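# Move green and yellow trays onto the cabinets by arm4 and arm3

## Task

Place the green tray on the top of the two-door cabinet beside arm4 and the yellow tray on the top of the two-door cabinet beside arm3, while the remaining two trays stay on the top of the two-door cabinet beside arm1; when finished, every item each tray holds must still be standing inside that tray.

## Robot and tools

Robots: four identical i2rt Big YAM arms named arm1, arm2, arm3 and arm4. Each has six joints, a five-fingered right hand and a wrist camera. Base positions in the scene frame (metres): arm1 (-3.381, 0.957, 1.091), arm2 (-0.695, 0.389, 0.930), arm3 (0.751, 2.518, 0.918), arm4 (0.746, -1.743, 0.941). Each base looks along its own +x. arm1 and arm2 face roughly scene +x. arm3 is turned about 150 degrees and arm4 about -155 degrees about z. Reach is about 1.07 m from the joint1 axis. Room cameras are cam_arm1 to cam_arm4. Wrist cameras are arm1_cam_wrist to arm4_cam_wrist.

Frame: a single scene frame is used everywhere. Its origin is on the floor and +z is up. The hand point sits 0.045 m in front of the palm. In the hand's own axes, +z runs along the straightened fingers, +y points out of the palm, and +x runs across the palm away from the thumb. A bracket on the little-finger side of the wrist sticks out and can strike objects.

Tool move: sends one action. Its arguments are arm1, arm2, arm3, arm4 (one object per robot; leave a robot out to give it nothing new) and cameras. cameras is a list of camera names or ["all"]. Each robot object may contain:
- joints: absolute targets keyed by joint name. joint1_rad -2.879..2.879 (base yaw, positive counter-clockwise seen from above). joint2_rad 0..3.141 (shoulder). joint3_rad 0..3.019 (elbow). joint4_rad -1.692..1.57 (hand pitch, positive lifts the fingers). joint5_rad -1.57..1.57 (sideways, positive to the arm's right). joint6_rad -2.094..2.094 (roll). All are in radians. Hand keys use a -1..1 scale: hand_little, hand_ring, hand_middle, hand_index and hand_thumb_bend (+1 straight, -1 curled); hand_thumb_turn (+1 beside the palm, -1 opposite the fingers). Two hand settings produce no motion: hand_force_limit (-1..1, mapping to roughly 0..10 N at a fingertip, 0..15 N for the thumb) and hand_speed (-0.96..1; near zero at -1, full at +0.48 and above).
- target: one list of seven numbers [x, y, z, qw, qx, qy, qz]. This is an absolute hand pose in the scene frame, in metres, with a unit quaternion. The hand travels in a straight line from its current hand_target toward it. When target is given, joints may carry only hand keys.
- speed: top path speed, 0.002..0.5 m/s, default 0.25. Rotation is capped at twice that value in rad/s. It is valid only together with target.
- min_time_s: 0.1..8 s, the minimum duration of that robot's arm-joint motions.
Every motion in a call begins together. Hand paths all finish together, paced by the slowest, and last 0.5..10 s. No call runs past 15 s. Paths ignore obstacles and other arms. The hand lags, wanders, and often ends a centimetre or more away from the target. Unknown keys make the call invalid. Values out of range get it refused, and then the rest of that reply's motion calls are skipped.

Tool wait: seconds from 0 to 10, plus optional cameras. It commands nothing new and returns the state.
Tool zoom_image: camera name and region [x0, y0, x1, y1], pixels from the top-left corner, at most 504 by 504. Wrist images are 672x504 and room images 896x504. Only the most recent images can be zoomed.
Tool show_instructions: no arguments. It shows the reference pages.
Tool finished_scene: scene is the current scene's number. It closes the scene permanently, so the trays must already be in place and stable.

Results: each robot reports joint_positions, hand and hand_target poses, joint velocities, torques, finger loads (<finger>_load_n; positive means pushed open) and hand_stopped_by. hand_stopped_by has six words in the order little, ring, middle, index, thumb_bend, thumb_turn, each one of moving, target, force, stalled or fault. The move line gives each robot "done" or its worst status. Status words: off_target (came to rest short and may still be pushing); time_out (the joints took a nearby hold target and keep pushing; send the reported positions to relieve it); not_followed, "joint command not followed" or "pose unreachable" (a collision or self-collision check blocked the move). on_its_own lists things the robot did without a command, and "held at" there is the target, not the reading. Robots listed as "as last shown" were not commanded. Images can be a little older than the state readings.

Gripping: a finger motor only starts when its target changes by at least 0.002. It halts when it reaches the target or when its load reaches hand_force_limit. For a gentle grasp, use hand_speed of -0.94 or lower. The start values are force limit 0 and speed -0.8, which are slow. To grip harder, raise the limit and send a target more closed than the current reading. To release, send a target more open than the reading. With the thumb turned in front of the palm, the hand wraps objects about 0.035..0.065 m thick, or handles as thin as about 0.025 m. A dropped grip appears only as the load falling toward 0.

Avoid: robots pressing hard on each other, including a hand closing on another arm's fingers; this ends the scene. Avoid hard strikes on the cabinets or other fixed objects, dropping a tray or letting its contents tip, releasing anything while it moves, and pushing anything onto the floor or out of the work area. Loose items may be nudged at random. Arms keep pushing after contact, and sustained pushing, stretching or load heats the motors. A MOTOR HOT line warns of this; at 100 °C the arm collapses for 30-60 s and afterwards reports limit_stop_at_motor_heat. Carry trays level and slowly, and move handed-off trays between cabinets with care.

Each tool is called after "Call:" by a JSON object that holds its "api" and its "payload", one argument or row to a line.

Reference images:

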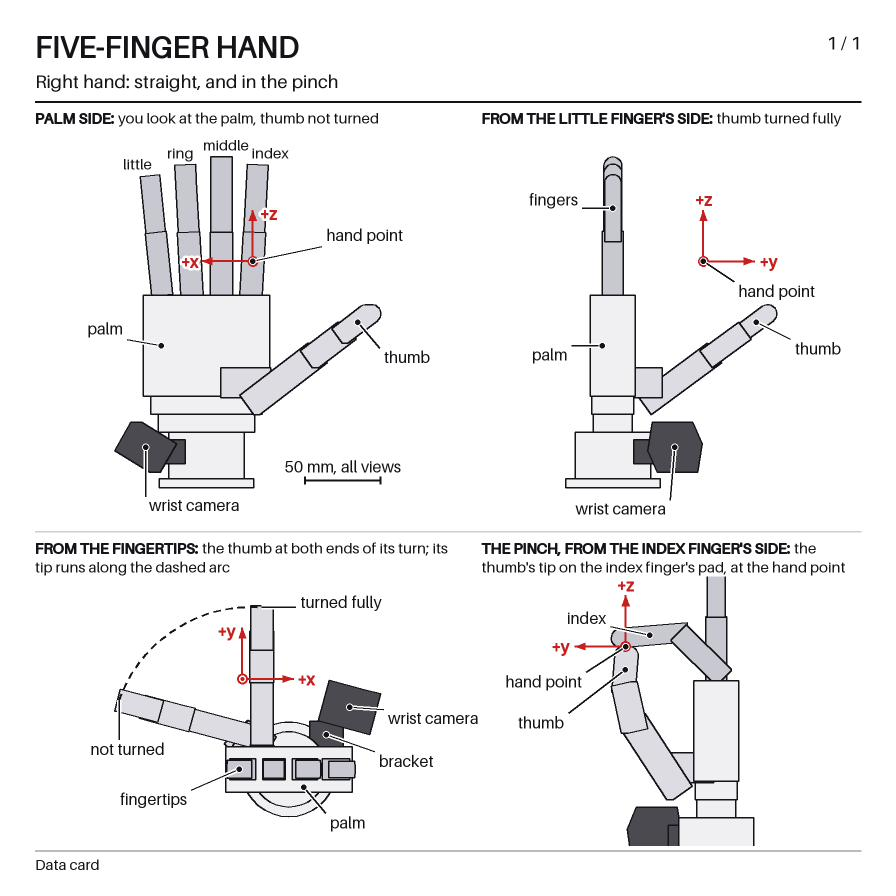

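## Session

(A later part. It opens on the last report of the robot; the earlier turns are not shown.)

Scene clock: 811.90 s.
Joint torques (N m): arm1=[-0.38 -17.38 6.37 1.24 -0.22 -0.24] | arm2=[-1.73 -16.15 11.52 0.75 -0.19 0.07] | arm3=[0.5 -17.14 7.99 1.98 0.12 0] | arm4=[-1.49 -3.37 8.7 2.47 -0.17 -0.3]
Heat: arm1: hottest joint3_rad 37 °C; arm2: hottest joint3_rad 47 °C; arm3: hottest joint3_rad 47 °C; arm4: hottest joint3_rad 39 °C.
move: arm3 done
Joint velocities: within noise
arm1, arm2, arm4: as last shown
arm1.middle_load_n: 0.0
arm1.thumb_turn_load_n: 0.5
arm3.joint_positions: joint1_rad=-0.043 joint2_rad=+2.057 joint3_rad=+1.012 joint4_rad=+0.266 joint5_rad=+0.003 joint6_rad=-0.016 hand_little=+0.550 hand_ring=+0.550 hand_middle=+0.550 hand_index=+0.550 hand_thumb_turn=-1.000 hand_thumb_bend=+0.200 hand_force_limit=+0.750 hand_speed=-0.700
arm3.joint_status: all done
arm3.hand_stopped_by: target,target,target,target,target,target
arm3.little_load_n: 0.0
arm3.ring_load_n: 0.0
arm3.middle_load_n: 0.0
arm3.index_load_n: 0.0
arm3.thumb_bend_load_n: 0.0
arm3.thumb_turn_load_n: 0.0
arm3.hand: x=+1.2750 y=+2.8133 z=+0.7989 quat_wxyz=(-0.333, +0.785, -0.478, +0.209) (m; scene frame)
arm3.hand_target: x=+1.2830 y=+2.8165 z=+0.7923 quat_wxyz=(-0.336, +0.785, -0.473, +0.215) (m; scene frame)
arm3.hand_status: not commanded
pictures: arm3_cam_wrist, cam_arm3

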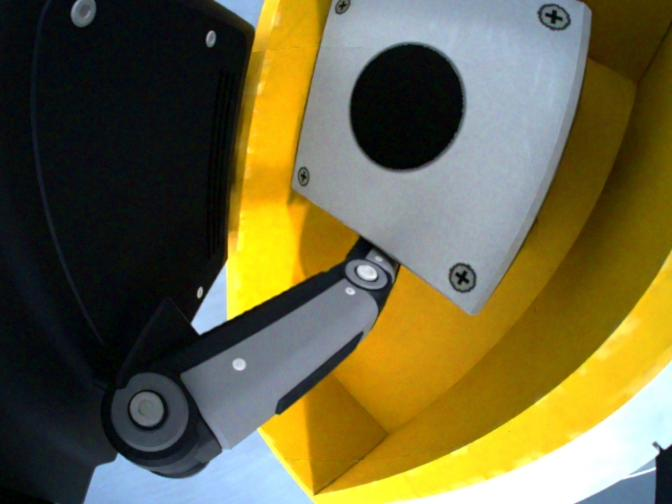

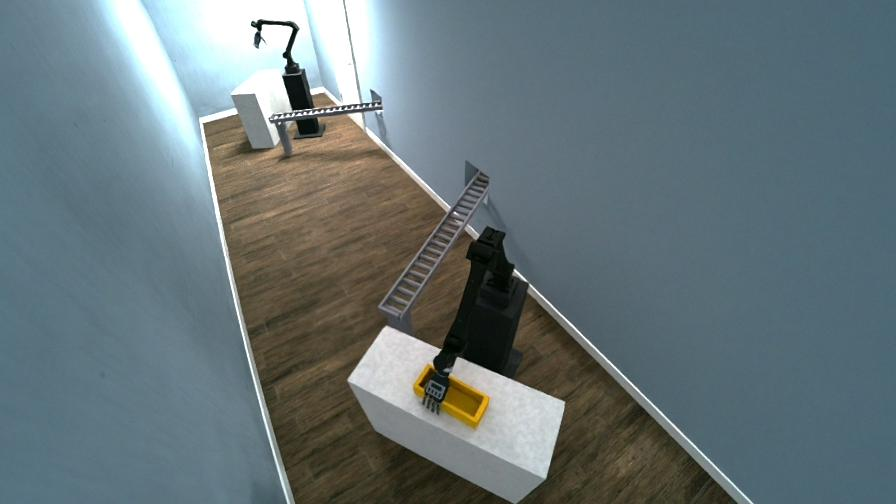

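Call:
{"api": "move", "payload": {
  "arm3": {"target": [1.275, 2.825, 0.93, 0.336, -0.785, 0.474, -0.215], "speed": 0.12},
  "cameras": ["cam_arm3", "arm3_cam_wrist"]
}}

Call:
{"api": "zoom_image", "payload": {
  "camera": "cam_arm3",
  "region": [330, 240, 590, 500]
}}

Scene clock: 815.27 s.
Joint torques (N m): arm1=[-0.38 -17.32 6.37 1.2 -0.23 -0.24] | arm2=[-0.38 -16.44 11.55 0.77 -0.17 0.1] | arm3=[1.26 -19.25 11.85 0.65 0.14 0.19] | arm4=[-1.44 -2.9 8.77 2.37 -0.15 -0.29]
Heat: arm1: hottest joint3_rad 37 °C; arm2: hottest joint3_rad 47 °C; arm3: hottest joint3_rad 47 °C; arm4: hottest joint3_rad 39 °C.
move: arm3 off_target
Joint velocities: within noise
arm1, arm2, arm4: as last shown
arm1.thumb_turn_load_n: 0.0
arm2.middle_load_n: 0.5
arm3.joint_positions: joint1_rad=-0.033 joint2_rad=+1.802 joint3_rad=+1.016 joint4_rad=-0.025 joint5_rad=+0.022 joint6_rad=-0.016 hand_little=+0.550 hand_ring=+0.550 hand_middle=+0.550 hand_index=+0.550 hand_thumb_turn=-1.000 hand_thumb_bend=+0.200 hand_force_limit=+0.750 hand_speed=-0.700
arm3.joint_status: not commanded
arm3.hand_stopped_by: target,target,target,target,target,target
arm3.little_load_n: -0.5
arm3.ring_load_n: 0.0
arm3.middle_load_n: 0.0
arm3.index_load_n: 0.0
arm3.thumb_bend_load_n: 0.5
arm3.thumb_turn_load_n: 0.0
arm3.hand: x=+1.2607 y=+2.8087 z=+0.9038 quat_wxyz=(-0.317, +0.791, -0.480, +0.207) (m; scene frame)
arm3.hand_target: x=+1.2762 y=+2.8234 z=+0.9300 quat_wxyz=(-0.336, +0.784, -0.475, +0.216) (m; scene frame)
arm3.hand_status: off_target (0.034 m and 2.6 deg from the pose sent, 0.132 m and 0.9 deg at the start)
pictures: arm3_cam_wrist, cam_arm3

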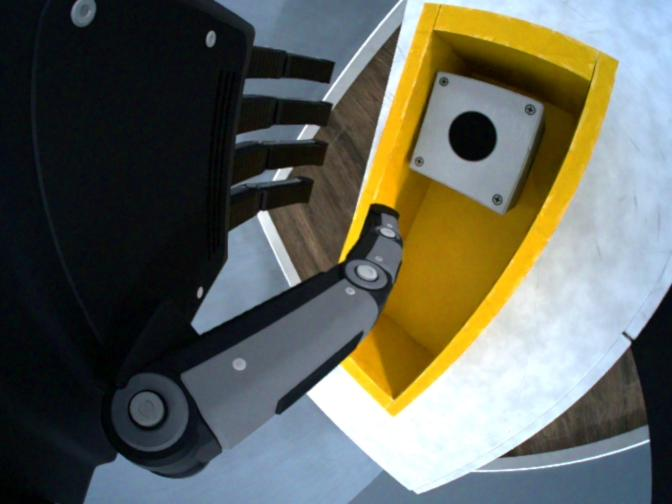

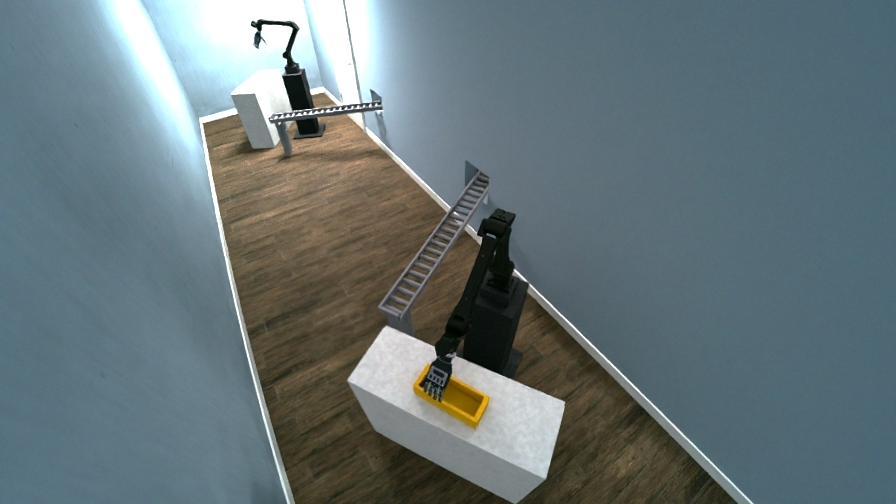

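Scaled by 1.938 from the camera's 896x504 image, which has a finer 1280x720 frame.

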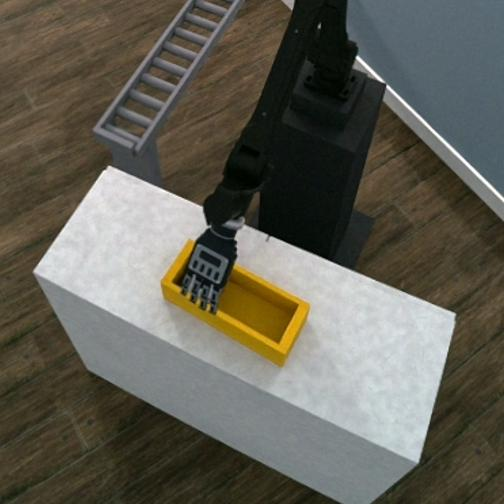

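Call:
{"api": "move", "payload": {
  "cameras": ["cam_arm1","arm1_cam_wrist"]
}}

Scene clock: 823.80 s.
Joint torques (N m): arm1=[-0.38 -17.38 6.35 1.21 -0.23 -0.24] | arm2=[-1.38 -16.73 11.48 0.95 -0.21 0.01] | arm3=[1.26 -19.25 11.85 0.64 0.14 0.19] | arm4=[-1.49 -3.43 8.7 2.56 -0.16 -0.28]
Heat: arm1: hottest joint3_rad 37 °C; arm2: hottest joint3_rad 47 °C; arm3: hottest joint3_rad 47 °C; arm4: hottest joint3_rad 39 °C.
Joint velocities: within noise
arm1.joint_positions: joint1_rad=+1.553 joint2_rad=+1.892 joint3_rad=+1.094 joint4_rad=+0.041 joint5_rad=-0.016 joint6_rad=-0.005 hand_little=+0.450 hand_ring=+0.450 hand_middle=+0.450 hand_index=+0.450 hand_thumb_turn=-1.000 hand_thumb_bend=+0.250 hand_force_limit=+0.200 hand_speed=-0.700
arm1.joint_status: not commanded
arm1.hand_stopped_by: target,target,target,target,target,target
arm1.little_load_n: 0.0
arm1.ring_load_n: 0.0
arm1.middle_load_n: 0.0
arm1.index_load_n: 0.0
arm1.thumb_bend_load_n: 0.0
arm1.thumb_turn_load_n: 0.0
arm1.hand: x=-3.3675 y=+0.3311 z=+1.0558 quat_wxyz=(-0.002, +0.008, +0.919, -0.394) (m; scene frame)
arm1.hand_target: x=-3.3724 y=+0.3377 z=+1.0501 quat_wxyz=(-0.006, +0.003, +0.924, -0.383) (m; scene frame)
arm1.hand_status: not commanded
arm2.joint_positions: joint1_rad=-0.884 joint2_rad=+1.879 joint3_rad=+1.142 joint4_rad=-0.176 joint5_rad=+0.010 joint6_rad=+0.045 hand_little=+0.500 hand_ring=+0.500 hand_middle=+0.500 hand_index=+0.500 hand_thumb_turn=-1.000 hand_thumb_bend=+0.200 hand_force_limit=+0.700 hand_speed=-0.700
arm2.joint_status: not commanded
arm2.hand_stopped_by: target,target,target,target,target,target
arm2.little_load_n: 0.0
arm2.ring_load_n: 0.0
arm2.middle_load_n: 0.0
arm2.index_load_n: 0.0
arm2.thumb_bend_load_n: 0.0
arm2.thumb_turn_load_n: 0.0
arm2.hand: x=-1.0603 y=+0.8683 z=+0.9004 quat_wxyz=(-0.313, +0.909, +0.259, -0.095) (m; scene frame)
arm2.hand_target: x=-1.0723 y=+0.8789 z=+0.9191 quat_wxyz=(-0.326, +0.904, +0.259, -0.102) (m; scene frame)
arm2.hand_status: not commanded
arm3.joint_positions: joint1_rad=-0.033 joint2_rad=+1.802 joint3_rad=+1.016 joint4_rad=-0.025 joint5_rad=+0.022 joint6_rad=-0.016 hand_little=+0.550 hand_ring=+0.550 hand_middle=+0.550 hand_index=+0.550 hand_thumb_turn=-1.000 hand_thumb_bend=+0.200 hand_force_limit=+0.750 hand_speed=-0.700
arm3.joint_status: not commanded
arm3.hand_stopped_by: target,target,target,target,target,target
arm3.little_load_n: 0.0
arm3.ring_load_n: 0.0
arm3.middle_load_n: 0.0
arm3.index_load_n: 0.0
arm3.thumb_bend_load_n: 0.5
arm3.thumb_turn_load_n: -0.5
arm3.hand: x=+1.2607 y=+2.8087 z=+0.9038 quat_wxyz=(-0.317, +0.791, -0.480, +0.207) (m; scene frame)
arm3.hand_target: x=+1.2762 y=+2.8234 z=+0.9300 quat_wxyz=(-0.336, +0.784, -0.475, +0.216) (m; scene frame)
arm3.hand_status: off_target (0.034 m and 2.6 deg from the pose sent, 0.132 m and 0.9 deg at the start)
arm4.joint_positions: joint1_rad=-0.150 joint2_rad=+0.963 joint3_rad=+1.058 joint4_rad=-1.162 joint5_rad=+0.005 joint6_rad=-1.237 hand_little=+1.000 hand_ring=+1.000 hand_middle=+1.000 hand_index=+1.000 hand_thumb_turn=+1.000 hand_thumb_bend=+1.000 hand_force_limit=+0.000 hand_speed=-0.800
arm4.joint_status: not commanded
arm4.hand_stopped_by: target,target,target,target,target,target
arm4.little_load_n: 0.0
arm4.ring_load_n: 0.0
arm4.middle_load_n: 0.0
arm4.index_load_n: 0.0
arm4.thumb_bend_load_n: 0.0
arm4.thumb_turn_load_n: 0.0
arm4.hand: x=+0.9923 y=-1.9648 z=+1.1989 quat_wxyz=(+0.032, +0.868, -0.430, +0.248) (m; scene frame)
arm4.hand_target: x=+0.9956 y=-1.9671 z=+1.1905 quat_wxyz=(+0.032, +0.872, -0.422, +0.246) (m; scene frame)
arm4.hand_status: not commanded
pictures: arm1_cam_wrist, cam_arm1

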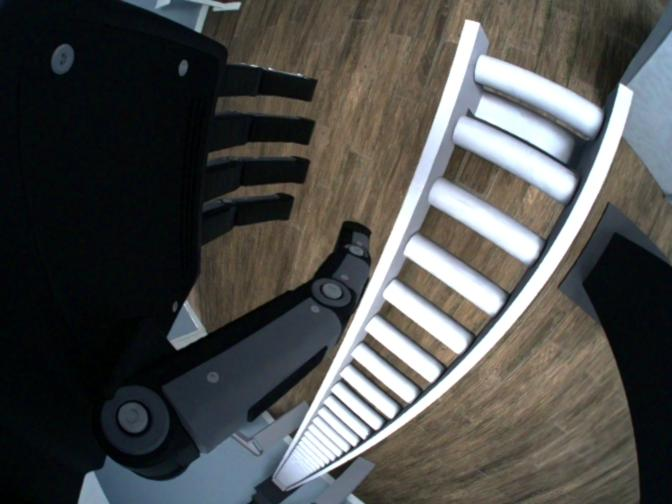

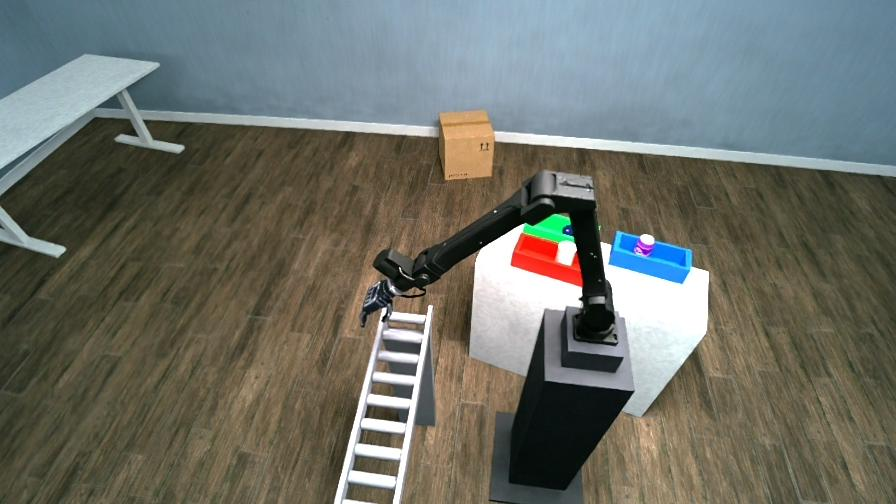

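Call:
{"api": "move", "payload": {
  "arm1": {"joints": {"joint1_rad": 0.15, "joint2_rad": 1.55, "joint3_rad": 1.05, "joint4_rad": -0.3, "hand_little": 0.55, "hand_ring": 0.55, "hand_middle": 0.55, "hand_index": 0.55}, "min_time_s": 3.5},
  "arm3": {"joints": {"joint2_rad": 1.55, "joint3_rad": 1.0}, "min_time_s": 2},
  "arm2": {"joints": {"joint2_rad": 1.6}, "min_time_s": 2},
  "cameras": ["arm1_cam_wrist", "cam_arm3", "cam_arm4"]
}}

Scene clock: 831.27 s.
Joint torques (N m): arm1=[0.67 -14.8 7.57 1.24 -0.17 -0.23] | arm2=[-1.14 -14.51 13.14 1.22 -0.23 0.09] | arm3=[1.26 -17.14 8.95 0.85 0.13 0.18] | arm4=[-1.32 -3.43 8.66 2.48 -0.16 -0.29]
Heat: arm1: hottest joint3_rad 37 °C; arm2: hottest joint3_rad 47 °C; arm3: hottest joint3_rad 47 °C; arm4: hottest joint3_rad 39 °C.
move: arm1 done; arm2 done; arm3 done
Joint velocities: within noise
arm1.joint_positions: joint1_rad=+0.142 joint2_rad=+1.561 joint3_rad=+1.057 joint4_rad=-0.282 joint5_rad=-0.018 joint6_rad=-0.007 hand_little=+0.550 hand_ring=+0.550 hand_middle=+0.550 hand_index=+0.550 hand_thumb_turn=-1.000 hand_thumb_bend=+0.250 hand_force_limit=+0.200 hand_speed=-0.700
arm1.joint_status: all done
arm1.hand_stopped_by: target,target,target,target,target,target
arm1.little_load_n: 0.0
arm1.ring_load_n: 0.0
arm1.middle_load_n: 0.0
arm1.index_load_n: 0.0
arm1.thumb_bend_load_n: 0.0
arm1.thumb_turn_load_n: 0.0
arm1.hand: x=-3.9382 y=+0.8516 z=+1.1874 quat_wxyz=(-0.250, +0.604, +0.698, -0.292) (m; scene frame)
arm1.hand_target: x=-3.9309 y=+0.8512 z=+1.1866 quat_wxyz=(-0.247, +0.599, +0.706, -0.286) (m; scene frame)
arm1.hand_status: not commanded
arm2.joint_positions: joint1_rad=-0.884 joint2_rad=+1.610 joint3_rad=+1.140 joint4_rad=-0.176 joint5_rad=+0.010 joint6_rad=+0.045 hand_little=+0.500 hand_ring=+0.500 hand_middle=+0.500 hand_index=+0.500 hand_thumb_turn=-1.000 hand_thumb_bend=+0.200 hand_force_limit=+0.700 hand_speed=-0.700
arm2.joint_status: all done
arm2.hand_stopped_by: target,target,target,target,target,target
arm2.little_load_n: 0.0
arm2.ring_load_n: 0.0
arm2.middle_load_n: 0.0
arm2.index_load_n: 0.0
arm2.thumb_bend_load_n: 0.0
arm2.thumb_turn_load_n: 0.0
arm2.hand: x=-1.0735 y=+0.8847 z=+1.0595 quat_wxyz=(-0.430, +0.859, +0.245, -0.134) (m; scene frame)
arm2.hand_target: x=-1.0825 y=+0.8907 z=+1.0823 quat_wxyz=(-0.441, +0.852, +0.244, -0.142) (m; scene frame)
arm2.hand_status: not commanded
arm3.joint_positions: joint1_rad=-0.033 joint2_rad=+1.566 joint3_rad=+1.007 joint4_rad=-0.025 joint5_rad=+0.022 joint6_rad=-0.016 hand_little=+0.550 hand_ring=+0.550 hand_middle=+0.550 hand_index=+0.550 hand_thumb_turn=-1.000 hand_thumb_bend=+0.200 hand_force_limit=+0.750 hand_speed=-0.700
arm3.joint_status: all done
arm3.hand_stopped_by: target,target,target,target,target,target
arm3.little_load_n: 0.0
arm3.ring_load_n: 0.0
arm3.middle_load_n: 0.0
arm3.index_load_n: 0.0
arm3.thumb_bend_load_n: 0.0
arm3.thumb_turn_load_n: 0.0
arm3.hand: x=+1.2739 y=+2.8149 z=+1.0356 quat_wxyz=(-0.404, +0.749, -0.456, +0.260) (m; scene frame)
arm3.hand_target: x=+1.2658 y=+2.8175 z=+1.0385 quat_wxyz=(-0.403, +0.751, -0.456, +0.256) (m; scene frame)
arm3.hand_status: not commanded
arm4: as last shown
pictures: arm1_cam_wrist, cam_arm3, cam_arm4

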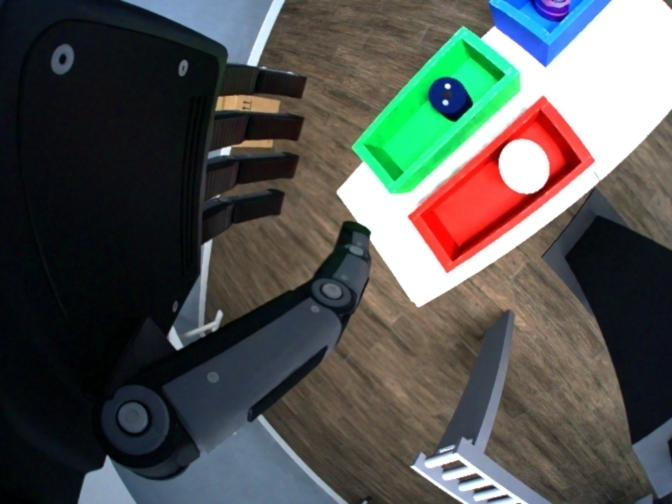

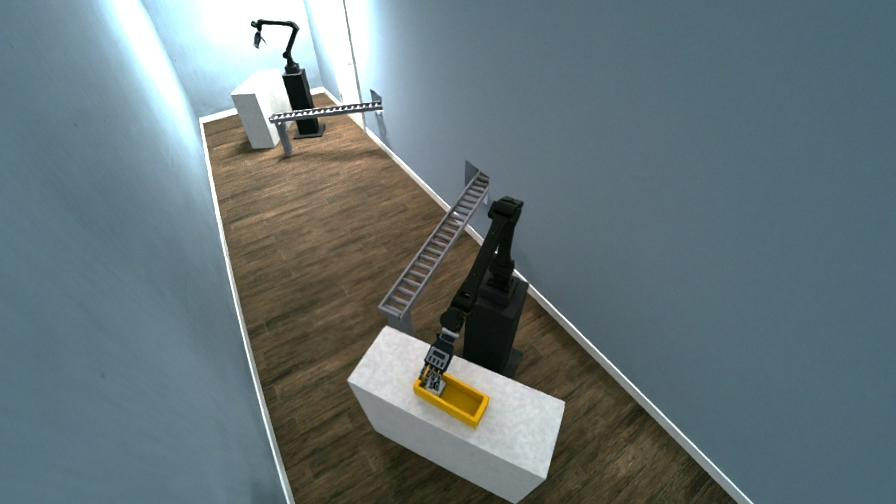

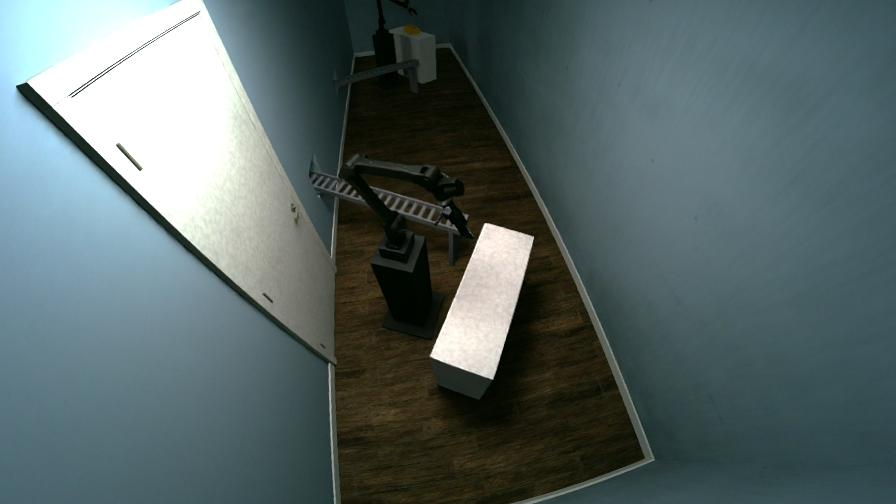

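Call:
{"api": "zoom_image", "payload": {
  "camera": "arm1_cam_wrist",
  "region": [330, 0, 610, 280]
}}

Scaled by 1.800 from the camera's 672x504 image, which has a finer 960x720 frame.

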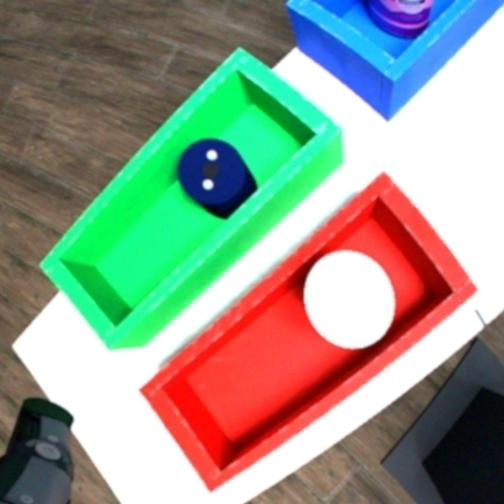

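Call:
{"api": "move", "payload": {
  "arm1": {"target": [-4.14, 0.943, 1.02, 0.2862, -0.7456, -0.5618, 0.2157], "speed": 0.2},
  "cameras": ["arm1_cam_wrist", "cam_arm1"]
}}

Call:
{"api": "zoom_image", "payload": {
  "camera": "arm1_cam_wrist",
  "region": [280, 120, 580, 400]
}}

Scene clock: 848.37 s.
Joint torques (N m): arm1=[-0.21 -19.55 10.41 1.09 0.13 0.17] | arm2=[-0.67 -14.51 13.09 1.1 -0.17 0.01] | arm3=[1.2 -17.08 8.95 0.87 0.14 0.19] | arm4=[-1.08 -3.31 8.73 2.41 -0.19 -0.27]
Heat: arm1: hottest joint3_rad 37 °C; arm2: hottest joint3_rad 48 °C; arm3: hottest joint3_rad 49 °C; arm4: hottest joint3_rad 39 °C.
move: arm1 off_target
Joint velocities: within noise
arm1.joint_positions: joint1_rad=+0.027 joint2_rad=+2.197 joint3_rad=+1.571 joint4_rad=-0.224 joint5_rad=+0.174 joint6_rad=+0.207 hand_little=+0.550 hand_ring=+0.550 hand_middle=+0.550 hand_index=+0.550 hand_thumb_turn=-1.000 hand_thumb_bend=+0.250 hand_force_limit=+0.200 hand_speed=-0.700
arm1.joint_status: not commanded
arm1.hand_stopped_by: target,target,target,target,target,target
arm1.little_load_n: 0.0
arm1.ring_load_n: 0.0
arm1.middle_load_n: 0.0
arm1.index_load_n: 0.0
arm1.thumb_bend_load_n: 0.0
arm1.thumb_turn_load_n: 0.0
arm1.hand: x=-4.1296 y=+0.9402 z=+1.0292 quat_wxyz=(-0.286, +0.738, +0.568, -0.224) (m; scene frame)
arm1.hand_target: x=-4.1368 y=+0.9454 z=+1.0177 quat_wxyz=(-0.282, +0.747, +0.561, -0.219) (m; scene frame)
arm1.hand_status: off_target (0.014 m and 1.5 deg from the pose sent, 0.278 m and 24.5 deg at the start)
arm2, arm3, arm4: as last shown
arm2.thumb_bend_load_n: 0.5
pictures: arm1_cam_wrist, cam_arm1

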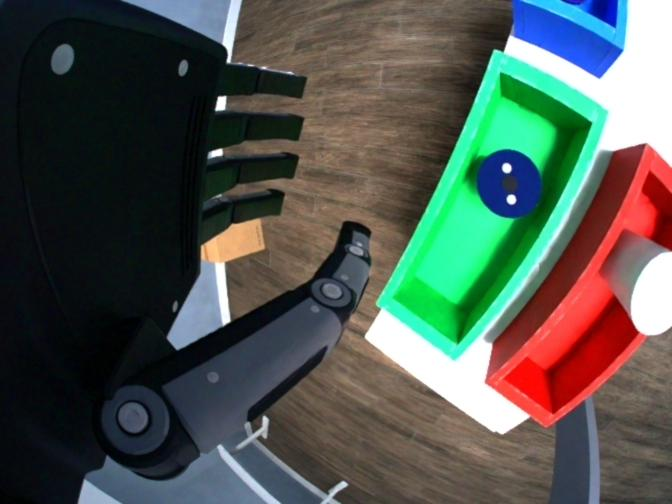

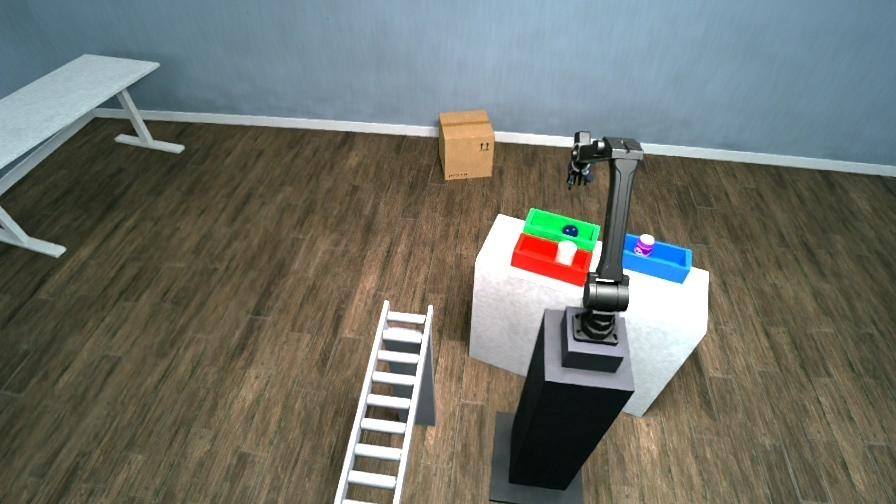

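Scaled by 1.680 from the camera's 672x504 image, which has a finer 960x720 frame.

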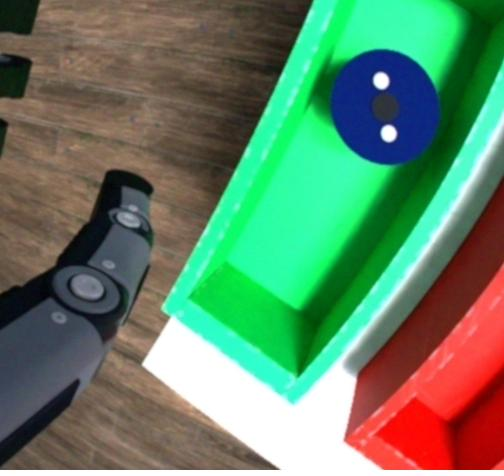

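Call:
{"api": "move", "payload": {
  "arm1": {"target": [-4.127, 0.950, 0.895, 0.2881, -0.7504, -0.5553, 0.2132], "speed": 0.15},
  "cameras": ["arm1_cam_wrist", "cam_arm1"]
}}

Call:
{"api": "zoom_image", "payload": {
  "camera": "arm1_cam_wrist",
  "region": [240, 60, 580, 400]
}}

Scene clock: 858.83 s.
Joint torques (N m): arm1=[-0.5 -20.48 7.61 2.66 0.16 0.15] | arm2=[-0.5 -14.62 13.15 1.22 -0.19 0.06] | arm3=[1.26 -17.14 8.94 0.87 0.13 0.19] | arm4=[-1.03 -3.25 8.79 2.59 -0.16 -0.27]
Heat: arm1: hottest joint3_rad 38 °C; arm2: hottest joint3_rad 49 °C; arm3: hottest joint3_rad 49 °C; arm4: hottest joint3_rad 39 °C.
move: arm1 off_target
Joint velocities: within noise
arm1.joint_positions: joint1_rad=+0.039 joint2_rad=+2.391 joint3_rad=+1.563 joint4_rad=-0.040 joint5_rad=+0.194 joint6_rad=+0.213 hand_little=+0.550 hand_ring=+0.550 hand_middle=+0.550 hand_index=+0.550 hand_thumb_turn=-1.000 hand_thumb_bend=+0.250 hand_force_limit=+0.200 hand_speed=-0.700
arm1.joint_status: not commanded
arm1.hand_stopped_by: target,target,target,target,target,target
arm1.little_load_n: 0.0
arm1.ring_load_n: -0.5
arm1.middle_load_n: -0.5
arm1.index_load_n: 0.0
arm1.thumb_bend_load_n: 0.0
arm1.thumb_turn_load_n: 0.0
arm1.hand: x=-4.1215 y=+0.9354 z=+0.9114 quat_wxyz=(-0.286, +0.740, +0.570, -0.214) (m; scene frame)
arm1.hand_target: x=-4.1248 y=+0.9408 z=+0.8964 quat_wxyz=(-0.287, +0.747, +0.560, -0.216) (m; scene frame)
arm1.hand_status: off_target (0.023 m and 2.1 deg from the pose sent, 0.135 m and 2.4 deg at the start)
arm2, arm3, arm4: as last shown
arm4.thumb_turn_load_n: 0.5
pictures: arm1_cam_wrist, cam_arm1

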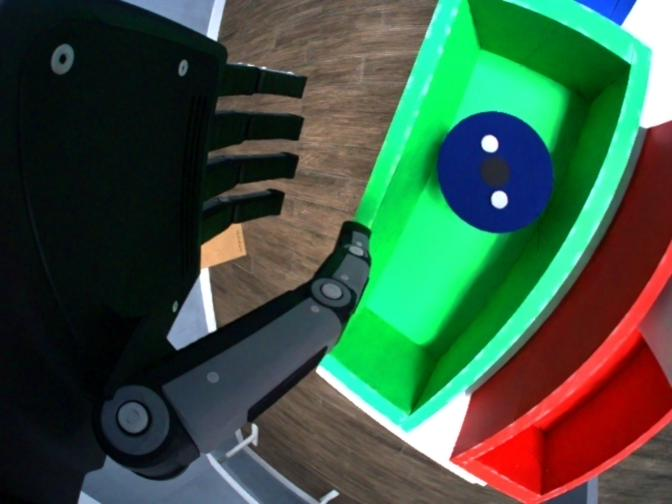

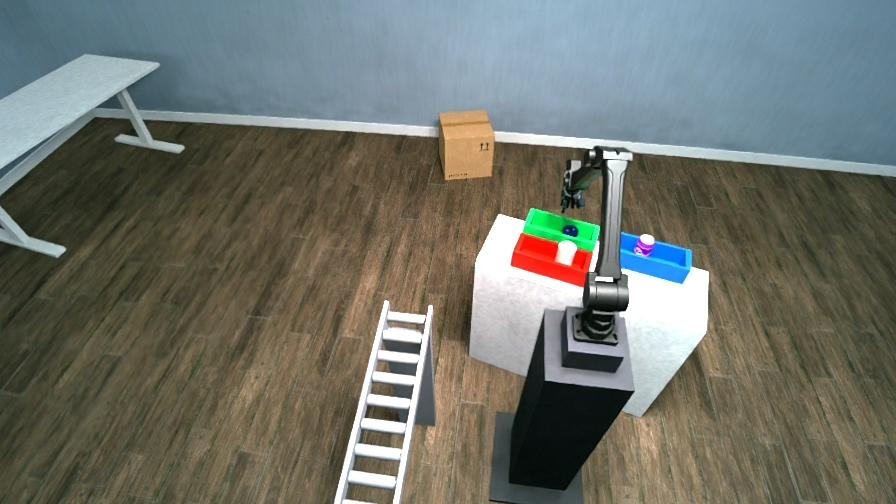

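Scaled by 1.482 from the camera's 672x504 image, which has a finer 960x720 frame.

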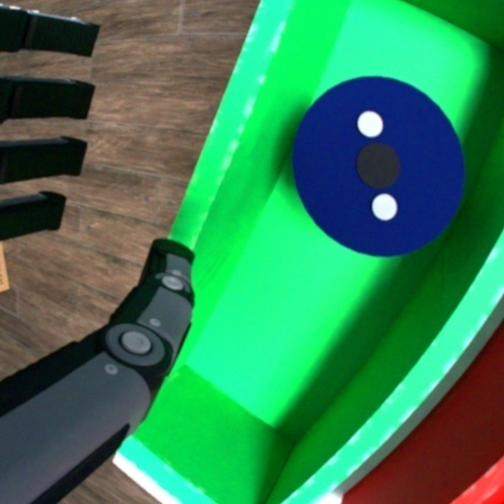

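Call:
{"api": "move", "payload": {
  "arm1": {"target": [-4.126, 0.945, 0.795, 0.2881, -0.7504, -0.5553, 0.2132], "speed": 0.12},
  "cameras": ["arm1_cam_wrist", "cam_arm1"]
}}

Call:
{"api": "zoom_image", "payload": {
  "camera": "arm1_cam_wrist",
  "region": [200, 60, 540, 400]
}}

Scene clock: 871.17 s.
Joint torques (N m): arm1=[-0.32 -20.19 8.02 2.4 0.13 0.12] | arm2=[-1.38 -14.56 13.18 1.2 -0.19 0.04] | arm3=[1.26 -17.14 8.94 0.84 0.13 0.18] | arm4=[-1.26 -3.43 8.73 2.43 -0.18 -0.25]
Heat: arm1: hottest joint3_rad 38 °C; arm2: hottest joint3_rad 49 °C; arm3: hottest joint3_rad 49 °C; arm4: hottest joint3_rad 39 °C.
move: arm1 off_target
Joint velocities: within noise
arm1.joint_positions: joint1_rad=+0.035 joint2_rad=+2.590 joint3_rad=+1.638 joint4_rad=+0.080 joint5_rad=+0.198 joint6_rad=+0.222 hand_little=+0.550 hand_ring=+0.550 hand_middle=+0.550 hand_index=+0.550 hand_thumb_turn=-1.000 hand_thumb_bend=+0.250 hand_force_limit=+0.200 hand_speed=-0.700
arm1.joint_status: not commanded
arm1.hand_stopped_by: target,target,target,target,target,target
arm1.little_load_n: 0.0
arm1.ring_load_n: 0.5
arm1.middle_load_n: 0.0
arm1.index_load_n: 0.0
arm1.thumb_bend_load_n: 0.0
arm1.thumb_turn_load_n: 0.0
arm1.hand: x=-4.1195 y=+0.9397 z=+0.8129 quat_wxyz=(-0.286, +0.745, +0.565, -0.212) (m; scene frame)
arm1.hand_target: x=-4.1240 y=+0.9450 z=+0.7967 quat_wxyz=(-0.288, +0.750, +0.555, -0.214) (m; scene frame)
arm1.hand_status: off_target (0.020 m and 1.3 deg from the pose sent, 0.117 m and 2.1 deg at the start)
arm2, arm3, arm4: as last shown
arm2.thumb_bend_load_n: 0.0
arm3.middle_load_n: -0.5
arm4.thumb_turn_load_n: 0.0
pictures: arm1_cam_wrist, cam_arm1

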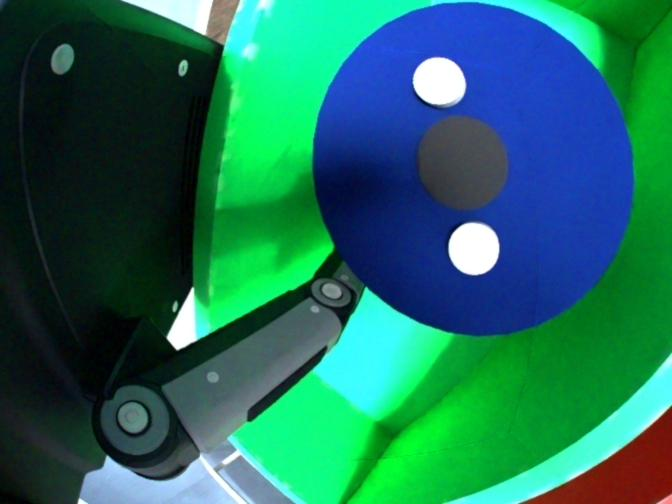

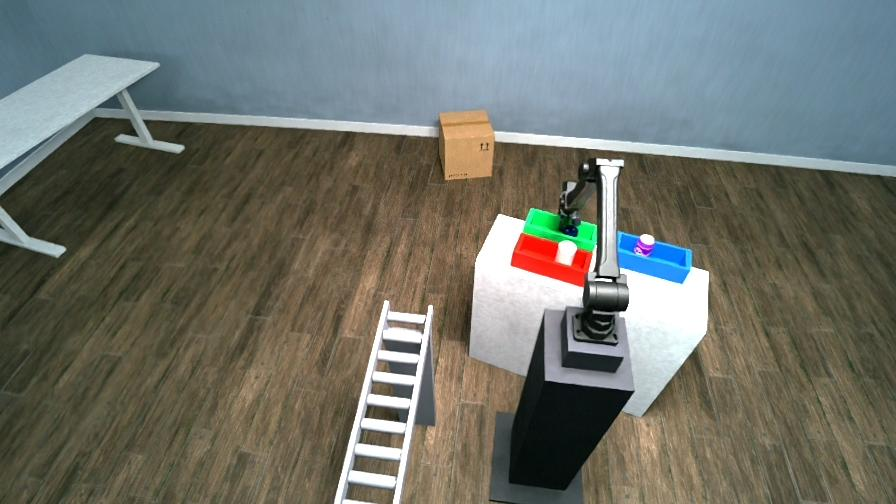

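Scaled by 1.482 from the camera's 672x504 image, which has a finer 960x720 frame.

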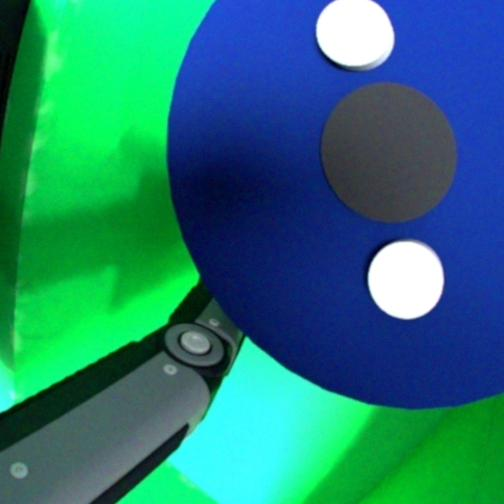

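Call:
{"api": "move", "payload": {
  "arm1": {"joints": {"hand_thumb_bend": -0.5, "hand_force_limit": -0.5, "hand_speed": -0.9}}
}}

Call:
{"api": "move", "payload": {
  "arm1": {"joints": {"hand_little": -0.3, "hand_ring": -0.3, "hand_middle": -0.3, "hand_index": -0.3, "hand_force_limit": -0.2, "hand_speed": -0.85}},
  "cameras": ["arm1_cam_wrist", "cam_arm1"]
}}

Scene clock: 877.20 s.
Joint torques (N m): arm1=[-0.38 -20.25 7.99 2.4 0.13 0.12] | arm2=[-0.67 -14.21 13.12 1.14 -0.21 0.07] | arm3=[1.2 -17.2 8.94 0.85 0.13 0.18] | arm4=[-1.49 -2.61 8.84 2.59 -0.19 -0.28]
Heat: arm1: hottest joint3_rad 38 °C; arm2: hottest joint3_rad 49 °C; arm3: hottest joint3_rad 49 °C; arm4: hottest joint3_rad 39 °C.
move: arm1 off_target
Joint velocities: arm1=[within noise] | arm2=[within noise] | arm3=[within noise] | arm4=[-0.005 -0.005 -0.002 0.002 0.022 -0.154]
arm1.joint_positions: joint1_rad=+0.035 joint2_rad=+2.592 joint3_rad=+1.638 joint4_rad=+0.080 joint5_rad=+0.198 joint6_rad=+0.222 hand_little=+0.550 hand_ring=+0.550 hand_middle=+0.550 hand_index=+0.550 hand_thumb_turn=-1.000 hand_thumb_bend=+0.032 hand_force_limit=-0.500 hand_speed=-0.900
arm1.joint_status: hand_thumb_bend off_target (ended at +0.032, target -0.500); the others done
arm1.hand_stopped_by: target,target,target,target,force,target
arm1.little_load_n: 0.5
arm1.ring_load_n: -0.5
arm1.middle_load_n: 0.0
arm1.index_load_n: 0.0
arm1.thumb_bend_load_n: 5.5
arm1.thumb_turn_load_n: 0.5
arm1.hand: x=-4.1189 y=+0.9397 z=+0.8118 quat_wxyz=(-0.286, +0.745, +0.565, -0.211) (m; scene frame)
arm1.hand_target: x=-4.1235 y=+0.9450 z=+0.7959 quat_wxyz=(-0.288, +0.751, +0.555, -0.213) (m; scene frame)
arm1.hand_status: not commanded
arm2, arm3, arm4: as last shown
arm3.middle_load_n: 0.0
arm3.thumb_turn_load_n: 0.5
arm4.little_load_n: -0.5
pictures: none

Scene clock: 879.47 s.
Joint torques (N m): arm1=[-0.32 -20.37 7.94 2.4 0.13 0.11] | arm2=[-0.97 -14.15 13.23 1.17 -0.23 0.05] | arm3=[1.26 -17.2 8.95 0.85 0.13 0.19] | arm4=[-1.61 -3.19 8.73 2.55 -0.18 -0.27]
Heat: arm1: hottest joint3_rad 38 °C; arm2: hottest joint3_rad 50 °C; arm3: hottest joint3_rad 49 °C; arm4: hottest joint3_rad 39 °C.
move: arm1 off_target
Joint velocities: within noise
arm1.joint_positions: joint1_rad=+0.035 joint2_rad=+2.592 joint3_rad=+1.640 joint4_rad=+0.080 joint5_rad=+0.198 joint6_rad=+0.213 hand_little=-0.017 hand_ring=+0.066 hand_middle=+0.108 hand_index=+0.080 hand_thumb_turn=-1.000 hand_thumb_bend=+0.033 hand_force_limit=-0.200 hand_speed=-0.850
arm1.joint_status: hand_little off_target (ended at -0.017, target -0.300); hand_ring off_target (ended at +0.066, target -0.300); hand_middle off_target (ended at +0.108, target -0.300); hand_index off_target (ended at +0.080, target -0.300); the others done
arm1.hand_stopped_by: force,force,force,force,force,target
arm1.little_load_n: 3.5
arm1.ring_load_n: 0.0
arm1.middle_load_n: 2.5
arm1.index_load_n: 4.5
arm1.thumb_bend_load_n: 10.0
arm1.thumb_turn_load_n: 2.0
arm1.hand: x=-4.1194 y=+0.9402 z=+0.8121 quat_wxyz=(-0.287, +0.742, +0.568, -0.210) (m; scene frame)
arm1.hand_target: x=-4.1237 y=+0.9455 z=+0.7963 quat_wxyz=(-0.289, +0.748, +0.559, -0.213) (m; scene frame)
arm1.hand_status: not commanded
arm2, arm3, arm4: as last shown
arm3.thumb_turn_load_n: 0.0
arm4.little_load_n: 0.0
arm4.ring_load_n: 0.5
pictures: arm1_cam_wrist, cam_arm1

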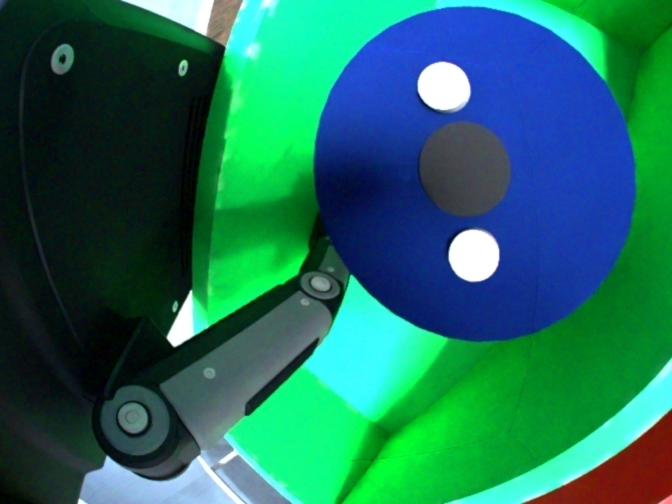

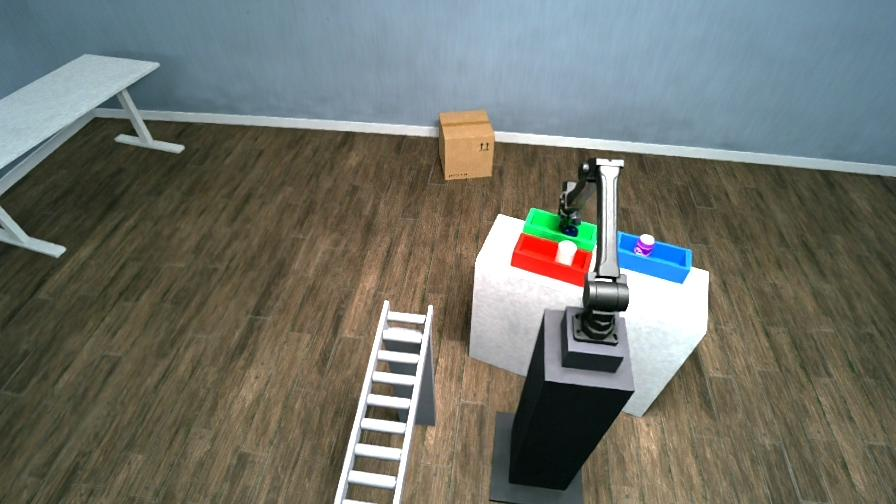

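Call:
{"api": "move", "payload": {
  "arm1": {"joints": {"hand_little": -0.5, "hand_ring": -0.5, "hand_middle": -0.5, "hand_index": -0.5, "hand_thumb_bend": -0.85, "hand_force_limit": 0.75, "hand_speed": -0.88}}
}}

Scene clock: 881.97 s.
Joint torques (N m): arm1=[-0.5 -20.37 7.8 2.35 0.11 0.11] | arm2=[-1.03 -14.39 13.2 1.25 -0.16 0.06] | arm3=[1.26 -17.08 8.96 0.85 0.13 0.19] | arm4=[-1.61 -3.43 8.65 2.47 -0.13 -0.26]
Heat: arm1: hottest joint3_rad 38 °C; arm2: hottest joint3_rad 50 °C; arm3: hottest joint3_rad 49 °C; arm4: hottest joint3_rad 39 °C.
move: arm1 off_target
Joint velocities: within noise
arm1.joint_positions: joint1_rad=+0.035 joint2_rad=+2.592 joint3_rad=+1.642 joint4_rad=+0.081 joint5_rad=+0.200 joint6_rad=+0.213 hand_little=-0.114 hand_ring=+0.014 hand_middle=+0.078 hand_index=+0.061 hand_thumb_turn=-1.000 hand_thumb_bend=+0.035 hand_force_limit=+0.750 hand_speed=-0.880
arm1.joint_status: hand_little off_target (ended at -0.114, target -0.500); hand_ring off_target (ended at +0.014, target -0.500); hand_middle off_target (ended at +0.078, target -0.500); hand_index off_target (ended at +0.061, target -0.500); hand_thumb_bend off_target (ended at +0.035, target -0.850); the others done
arm1.hand_stopped_by: force,force,force,force,force,target
arm1.little_load_n: 8.5
arm1.ring_load_n: 1.0
arm1.middle_load_n: 5.5
arm1.index_load_n: 13.0
arm1.thumb_bend_load_n: 24.5
arm1.thumb_turn_load_n: 7.5
arm1.hand: x=-4.1206 y=+0.9404 z=+0.8129 quat_wxyz=(-0.289, +0.742, +0.567, -0.211) (m; scene frame)
arm1.hand_target: x=-4.1237 y=+0.9455 z=+0.7964 quat_wxyz=(-0.289, +0.748, +0.559, -0.212) (m; scene frame)
arm1.hand_status: not commanded
arm2, arm3, arm4: as last shown
arm2.ring_load_n: -0.5
arm4.ring_load_n: 0.0
pictures: none

Call:
{"api": "move", "payload": {
  "arm1": {"target": [-4.125, 0.947, 1.0, 0.2959, -0.7373, -0.5457, 0.219], "speed": 0.12},
  "cameras": ["arm1_cam_wrist", "cam_arm1"]
}}

Call:
{"api": "zoom_image", "payload": {
  "camera": "cam_arm1",
  "region": [480, 140, 680, 300]
}}

arm1: "target": qw, qx, qy, qz must be a unit quaternion (the sum of their squares is 1)
Scene clock: 884.13 s.
Joint torques (N m): arm1=[-0.38 -20.42 7.83 2.32 0.11 0.12] | arm2=[-1.67 -15.03 13.23 1.18 -0.21 0.05] | arm3=[1.2 -17.08 8.95 0.87 0.13 0.18] | arm4=[-0.97 -3.43 8.64 2.43 -0.17 -0.29]
Heat: arm1: hottest joint3_rad 38 °C; arm2: hottest joint3_rad 50 °C; arm3: hottest joint3_rad 49 °C; arm4: hottest joint3_rad 39 °C.
Joint velocities: within noise
arm1.joint_positions: joint1_rad=+0.035 joint2_rad=+2.592 joint3_rad=+1.642 joint4_rad=+0.081 joint5_rad=+0.200 joint6_rad=+0.213 hand_little=-0.114 hand_ring=+0.014 hand_middle=+0.078 hand_index=+0.061 hand_thumb_turn=-1.000 hand_thumb_bend=+0.035 hand_force_limit=+0.750 hand_speed=-0.880
arm1.joint_status: hand_little off_target (ended at -0.114, target -0.500); hand_ring off_target (ended at +0.014, target -0.500); hand_middle off_target (ended at +0.078, target -0.500); hand_index off_target (ended at +0.061, target -0.500); hand_thumb_bend off_target (ended at +0.035, target -0.850); the others done
arm1.hand_stopped_by: force,force,force,force,force,target
arm1.little_load_n: 8.5
arm1.ring_load_n: 1.5
arm1.middle_load_n: 5.5
arm1.index_load_n: 12.5
arm1.thumb_bend_load_n: 24.5
arm1.thumb_turn_load_n: 7.5
arm1.hand: x=-4.1206 y=+0.9404 z=+0.8129 quat_wxyz=(-0.289, +0.742, +0.567, -0.211) (m; scene frame)
arm1.hand_target: x=-4.1237 y=+0.9455 z=+0.7964 quat_wxyz=(-0.289, +0.748, +0.559, -0.212) (m; scene frame)
arm1.hand_status: not commanded
arm2.joint_positions: joint1_rad=-0.884 joint2_rad=+1.610 joint3_rad=+1.140 joint4_rad=-0.176 joint5_rad=+0.010 joint6_rad=+0.045 hand_little=+0.500 hand_ring=+0.500 hand_middle=+0.500 hand_index=+0.500 hand_thumb_turn=-1.000 hand_thumb_bend=+0.200 hand_force_limit=+0.700 hand_speed=-0.700
arm2.joint_status: not commanded
arm2.hand_stopped_by: target,target,target,target,target,target
arm2.little_load_n: 0.0
arm2.ring_load_n: 0.0
arm2.middle_load_n: 0.0
arm2.index_load_n: 0.0
arm2.thumb_bend_load_n: 0.0
arm2.thumb_turn_load_n: 0.0
arm2.hand: x=-1.0735 y=+0.8847 z=+1.0595 quat_wxyz=(-0.430, +0.859, +0.245, -0.134) (m; scene frame)
arm2.hand_target: x=-1.0825 y=+0.8907 z=+1.0823 quat_wxyz=(-0.441, +0.852, +0.244, -0.142) (m; scene frame)
arm2.hand_status: not commanded
arm3.joint_positions: joint1_rad=-0.033 joint2_rad=+1.566 joint3_rad=+1.007 joint4_rad=-0.025 joint5_rad=+0.022 joint6_rad=-0.016 hand_little=+0.550 hand_ring=+0.550 hand_middle=+0.550 hand_index=+0.550 hand_thumb_turn=-1.000 hand_thumb_bend=+0.200 hand_force_limit=+0.750 hand_speed=-0.700
arm3.joint_status: not commanded
arm3.hand_stopped_by: target,target,target,target,target,target
arm3.little_load_n: -0.5
arm3.ring_load_n: 0.0
arm3.middle_load_n: 0.0
arm3.index_load_n: 0.0
arm3.thumb_bend_load_n: 0.0
arm3.thumb_turn_load_n: 0.0
arm3.hand: x=+1.2739 y=+2.8149 z=+1.0356 quat_wxyz=(-0.404, +0.749, -0.456, +0.260) (m; scene frame)
arm3.hand_target: x=+1.2658 y=+2.8175 z=+1.0385 quat_wxyz=(-0.403, +0.751, -0.456, +0.256) (m; scene frame)
arm3.hand_status: not commanded
arm4.joint_positions: joint1_rad=-0.150 joint2_rad=+0.963 joint3_rad=+1.058 joint4_rad=-1.162 joint5_rad=+0.005 joint6_rad=-1.237 hand_little=+1.000 hand_ring=+1.000 hand_middle=+1.000 hand_index=+1.000 hand_thumb_turn=+1.000 hand_thumb_bend=+1.000 hand_force_limit=+0.000 hand_speed=-0.800
arm4.joint_status: not commanded
arm4.hand_stopped_by: target,target,target,target,target,target
arm4.little_load_n: 0.0
arm4.ring_load_n: 0.0
arm4.middle_load_n: 0.0
arm4.index_load_n: 0.0
arm4.thumb_bend_load_n: 0.0
arm4.thumb_turn_load_n: 0.0
arm4.hand: x=+0.9923 y=-1.9648 z=+1.1989 quat_wxyz=(+0.032, +0.868, -0.430, +0.248) (m; scene frame)
arm4.hand_target: x=+0.9956 y=-1.9671 z=+1.1905 quat_wxyz=(+0.032, +0.872, -0.422, +0.246) (m; scene frame)
arm4.hand_status: not commanded
pictures: none

Scaled by 2.520 from the camera's 896x504 image, which has a finer 1280x720 frame.
This view is cut from an older image: the scene may have changed since it was taken.

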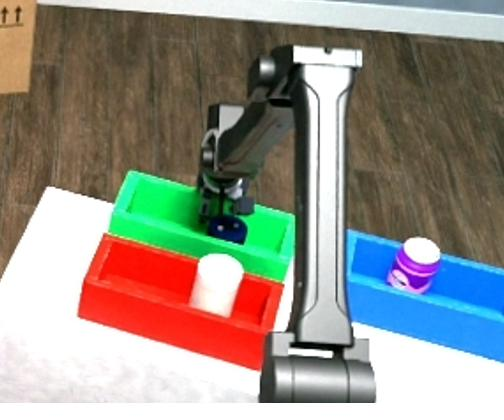

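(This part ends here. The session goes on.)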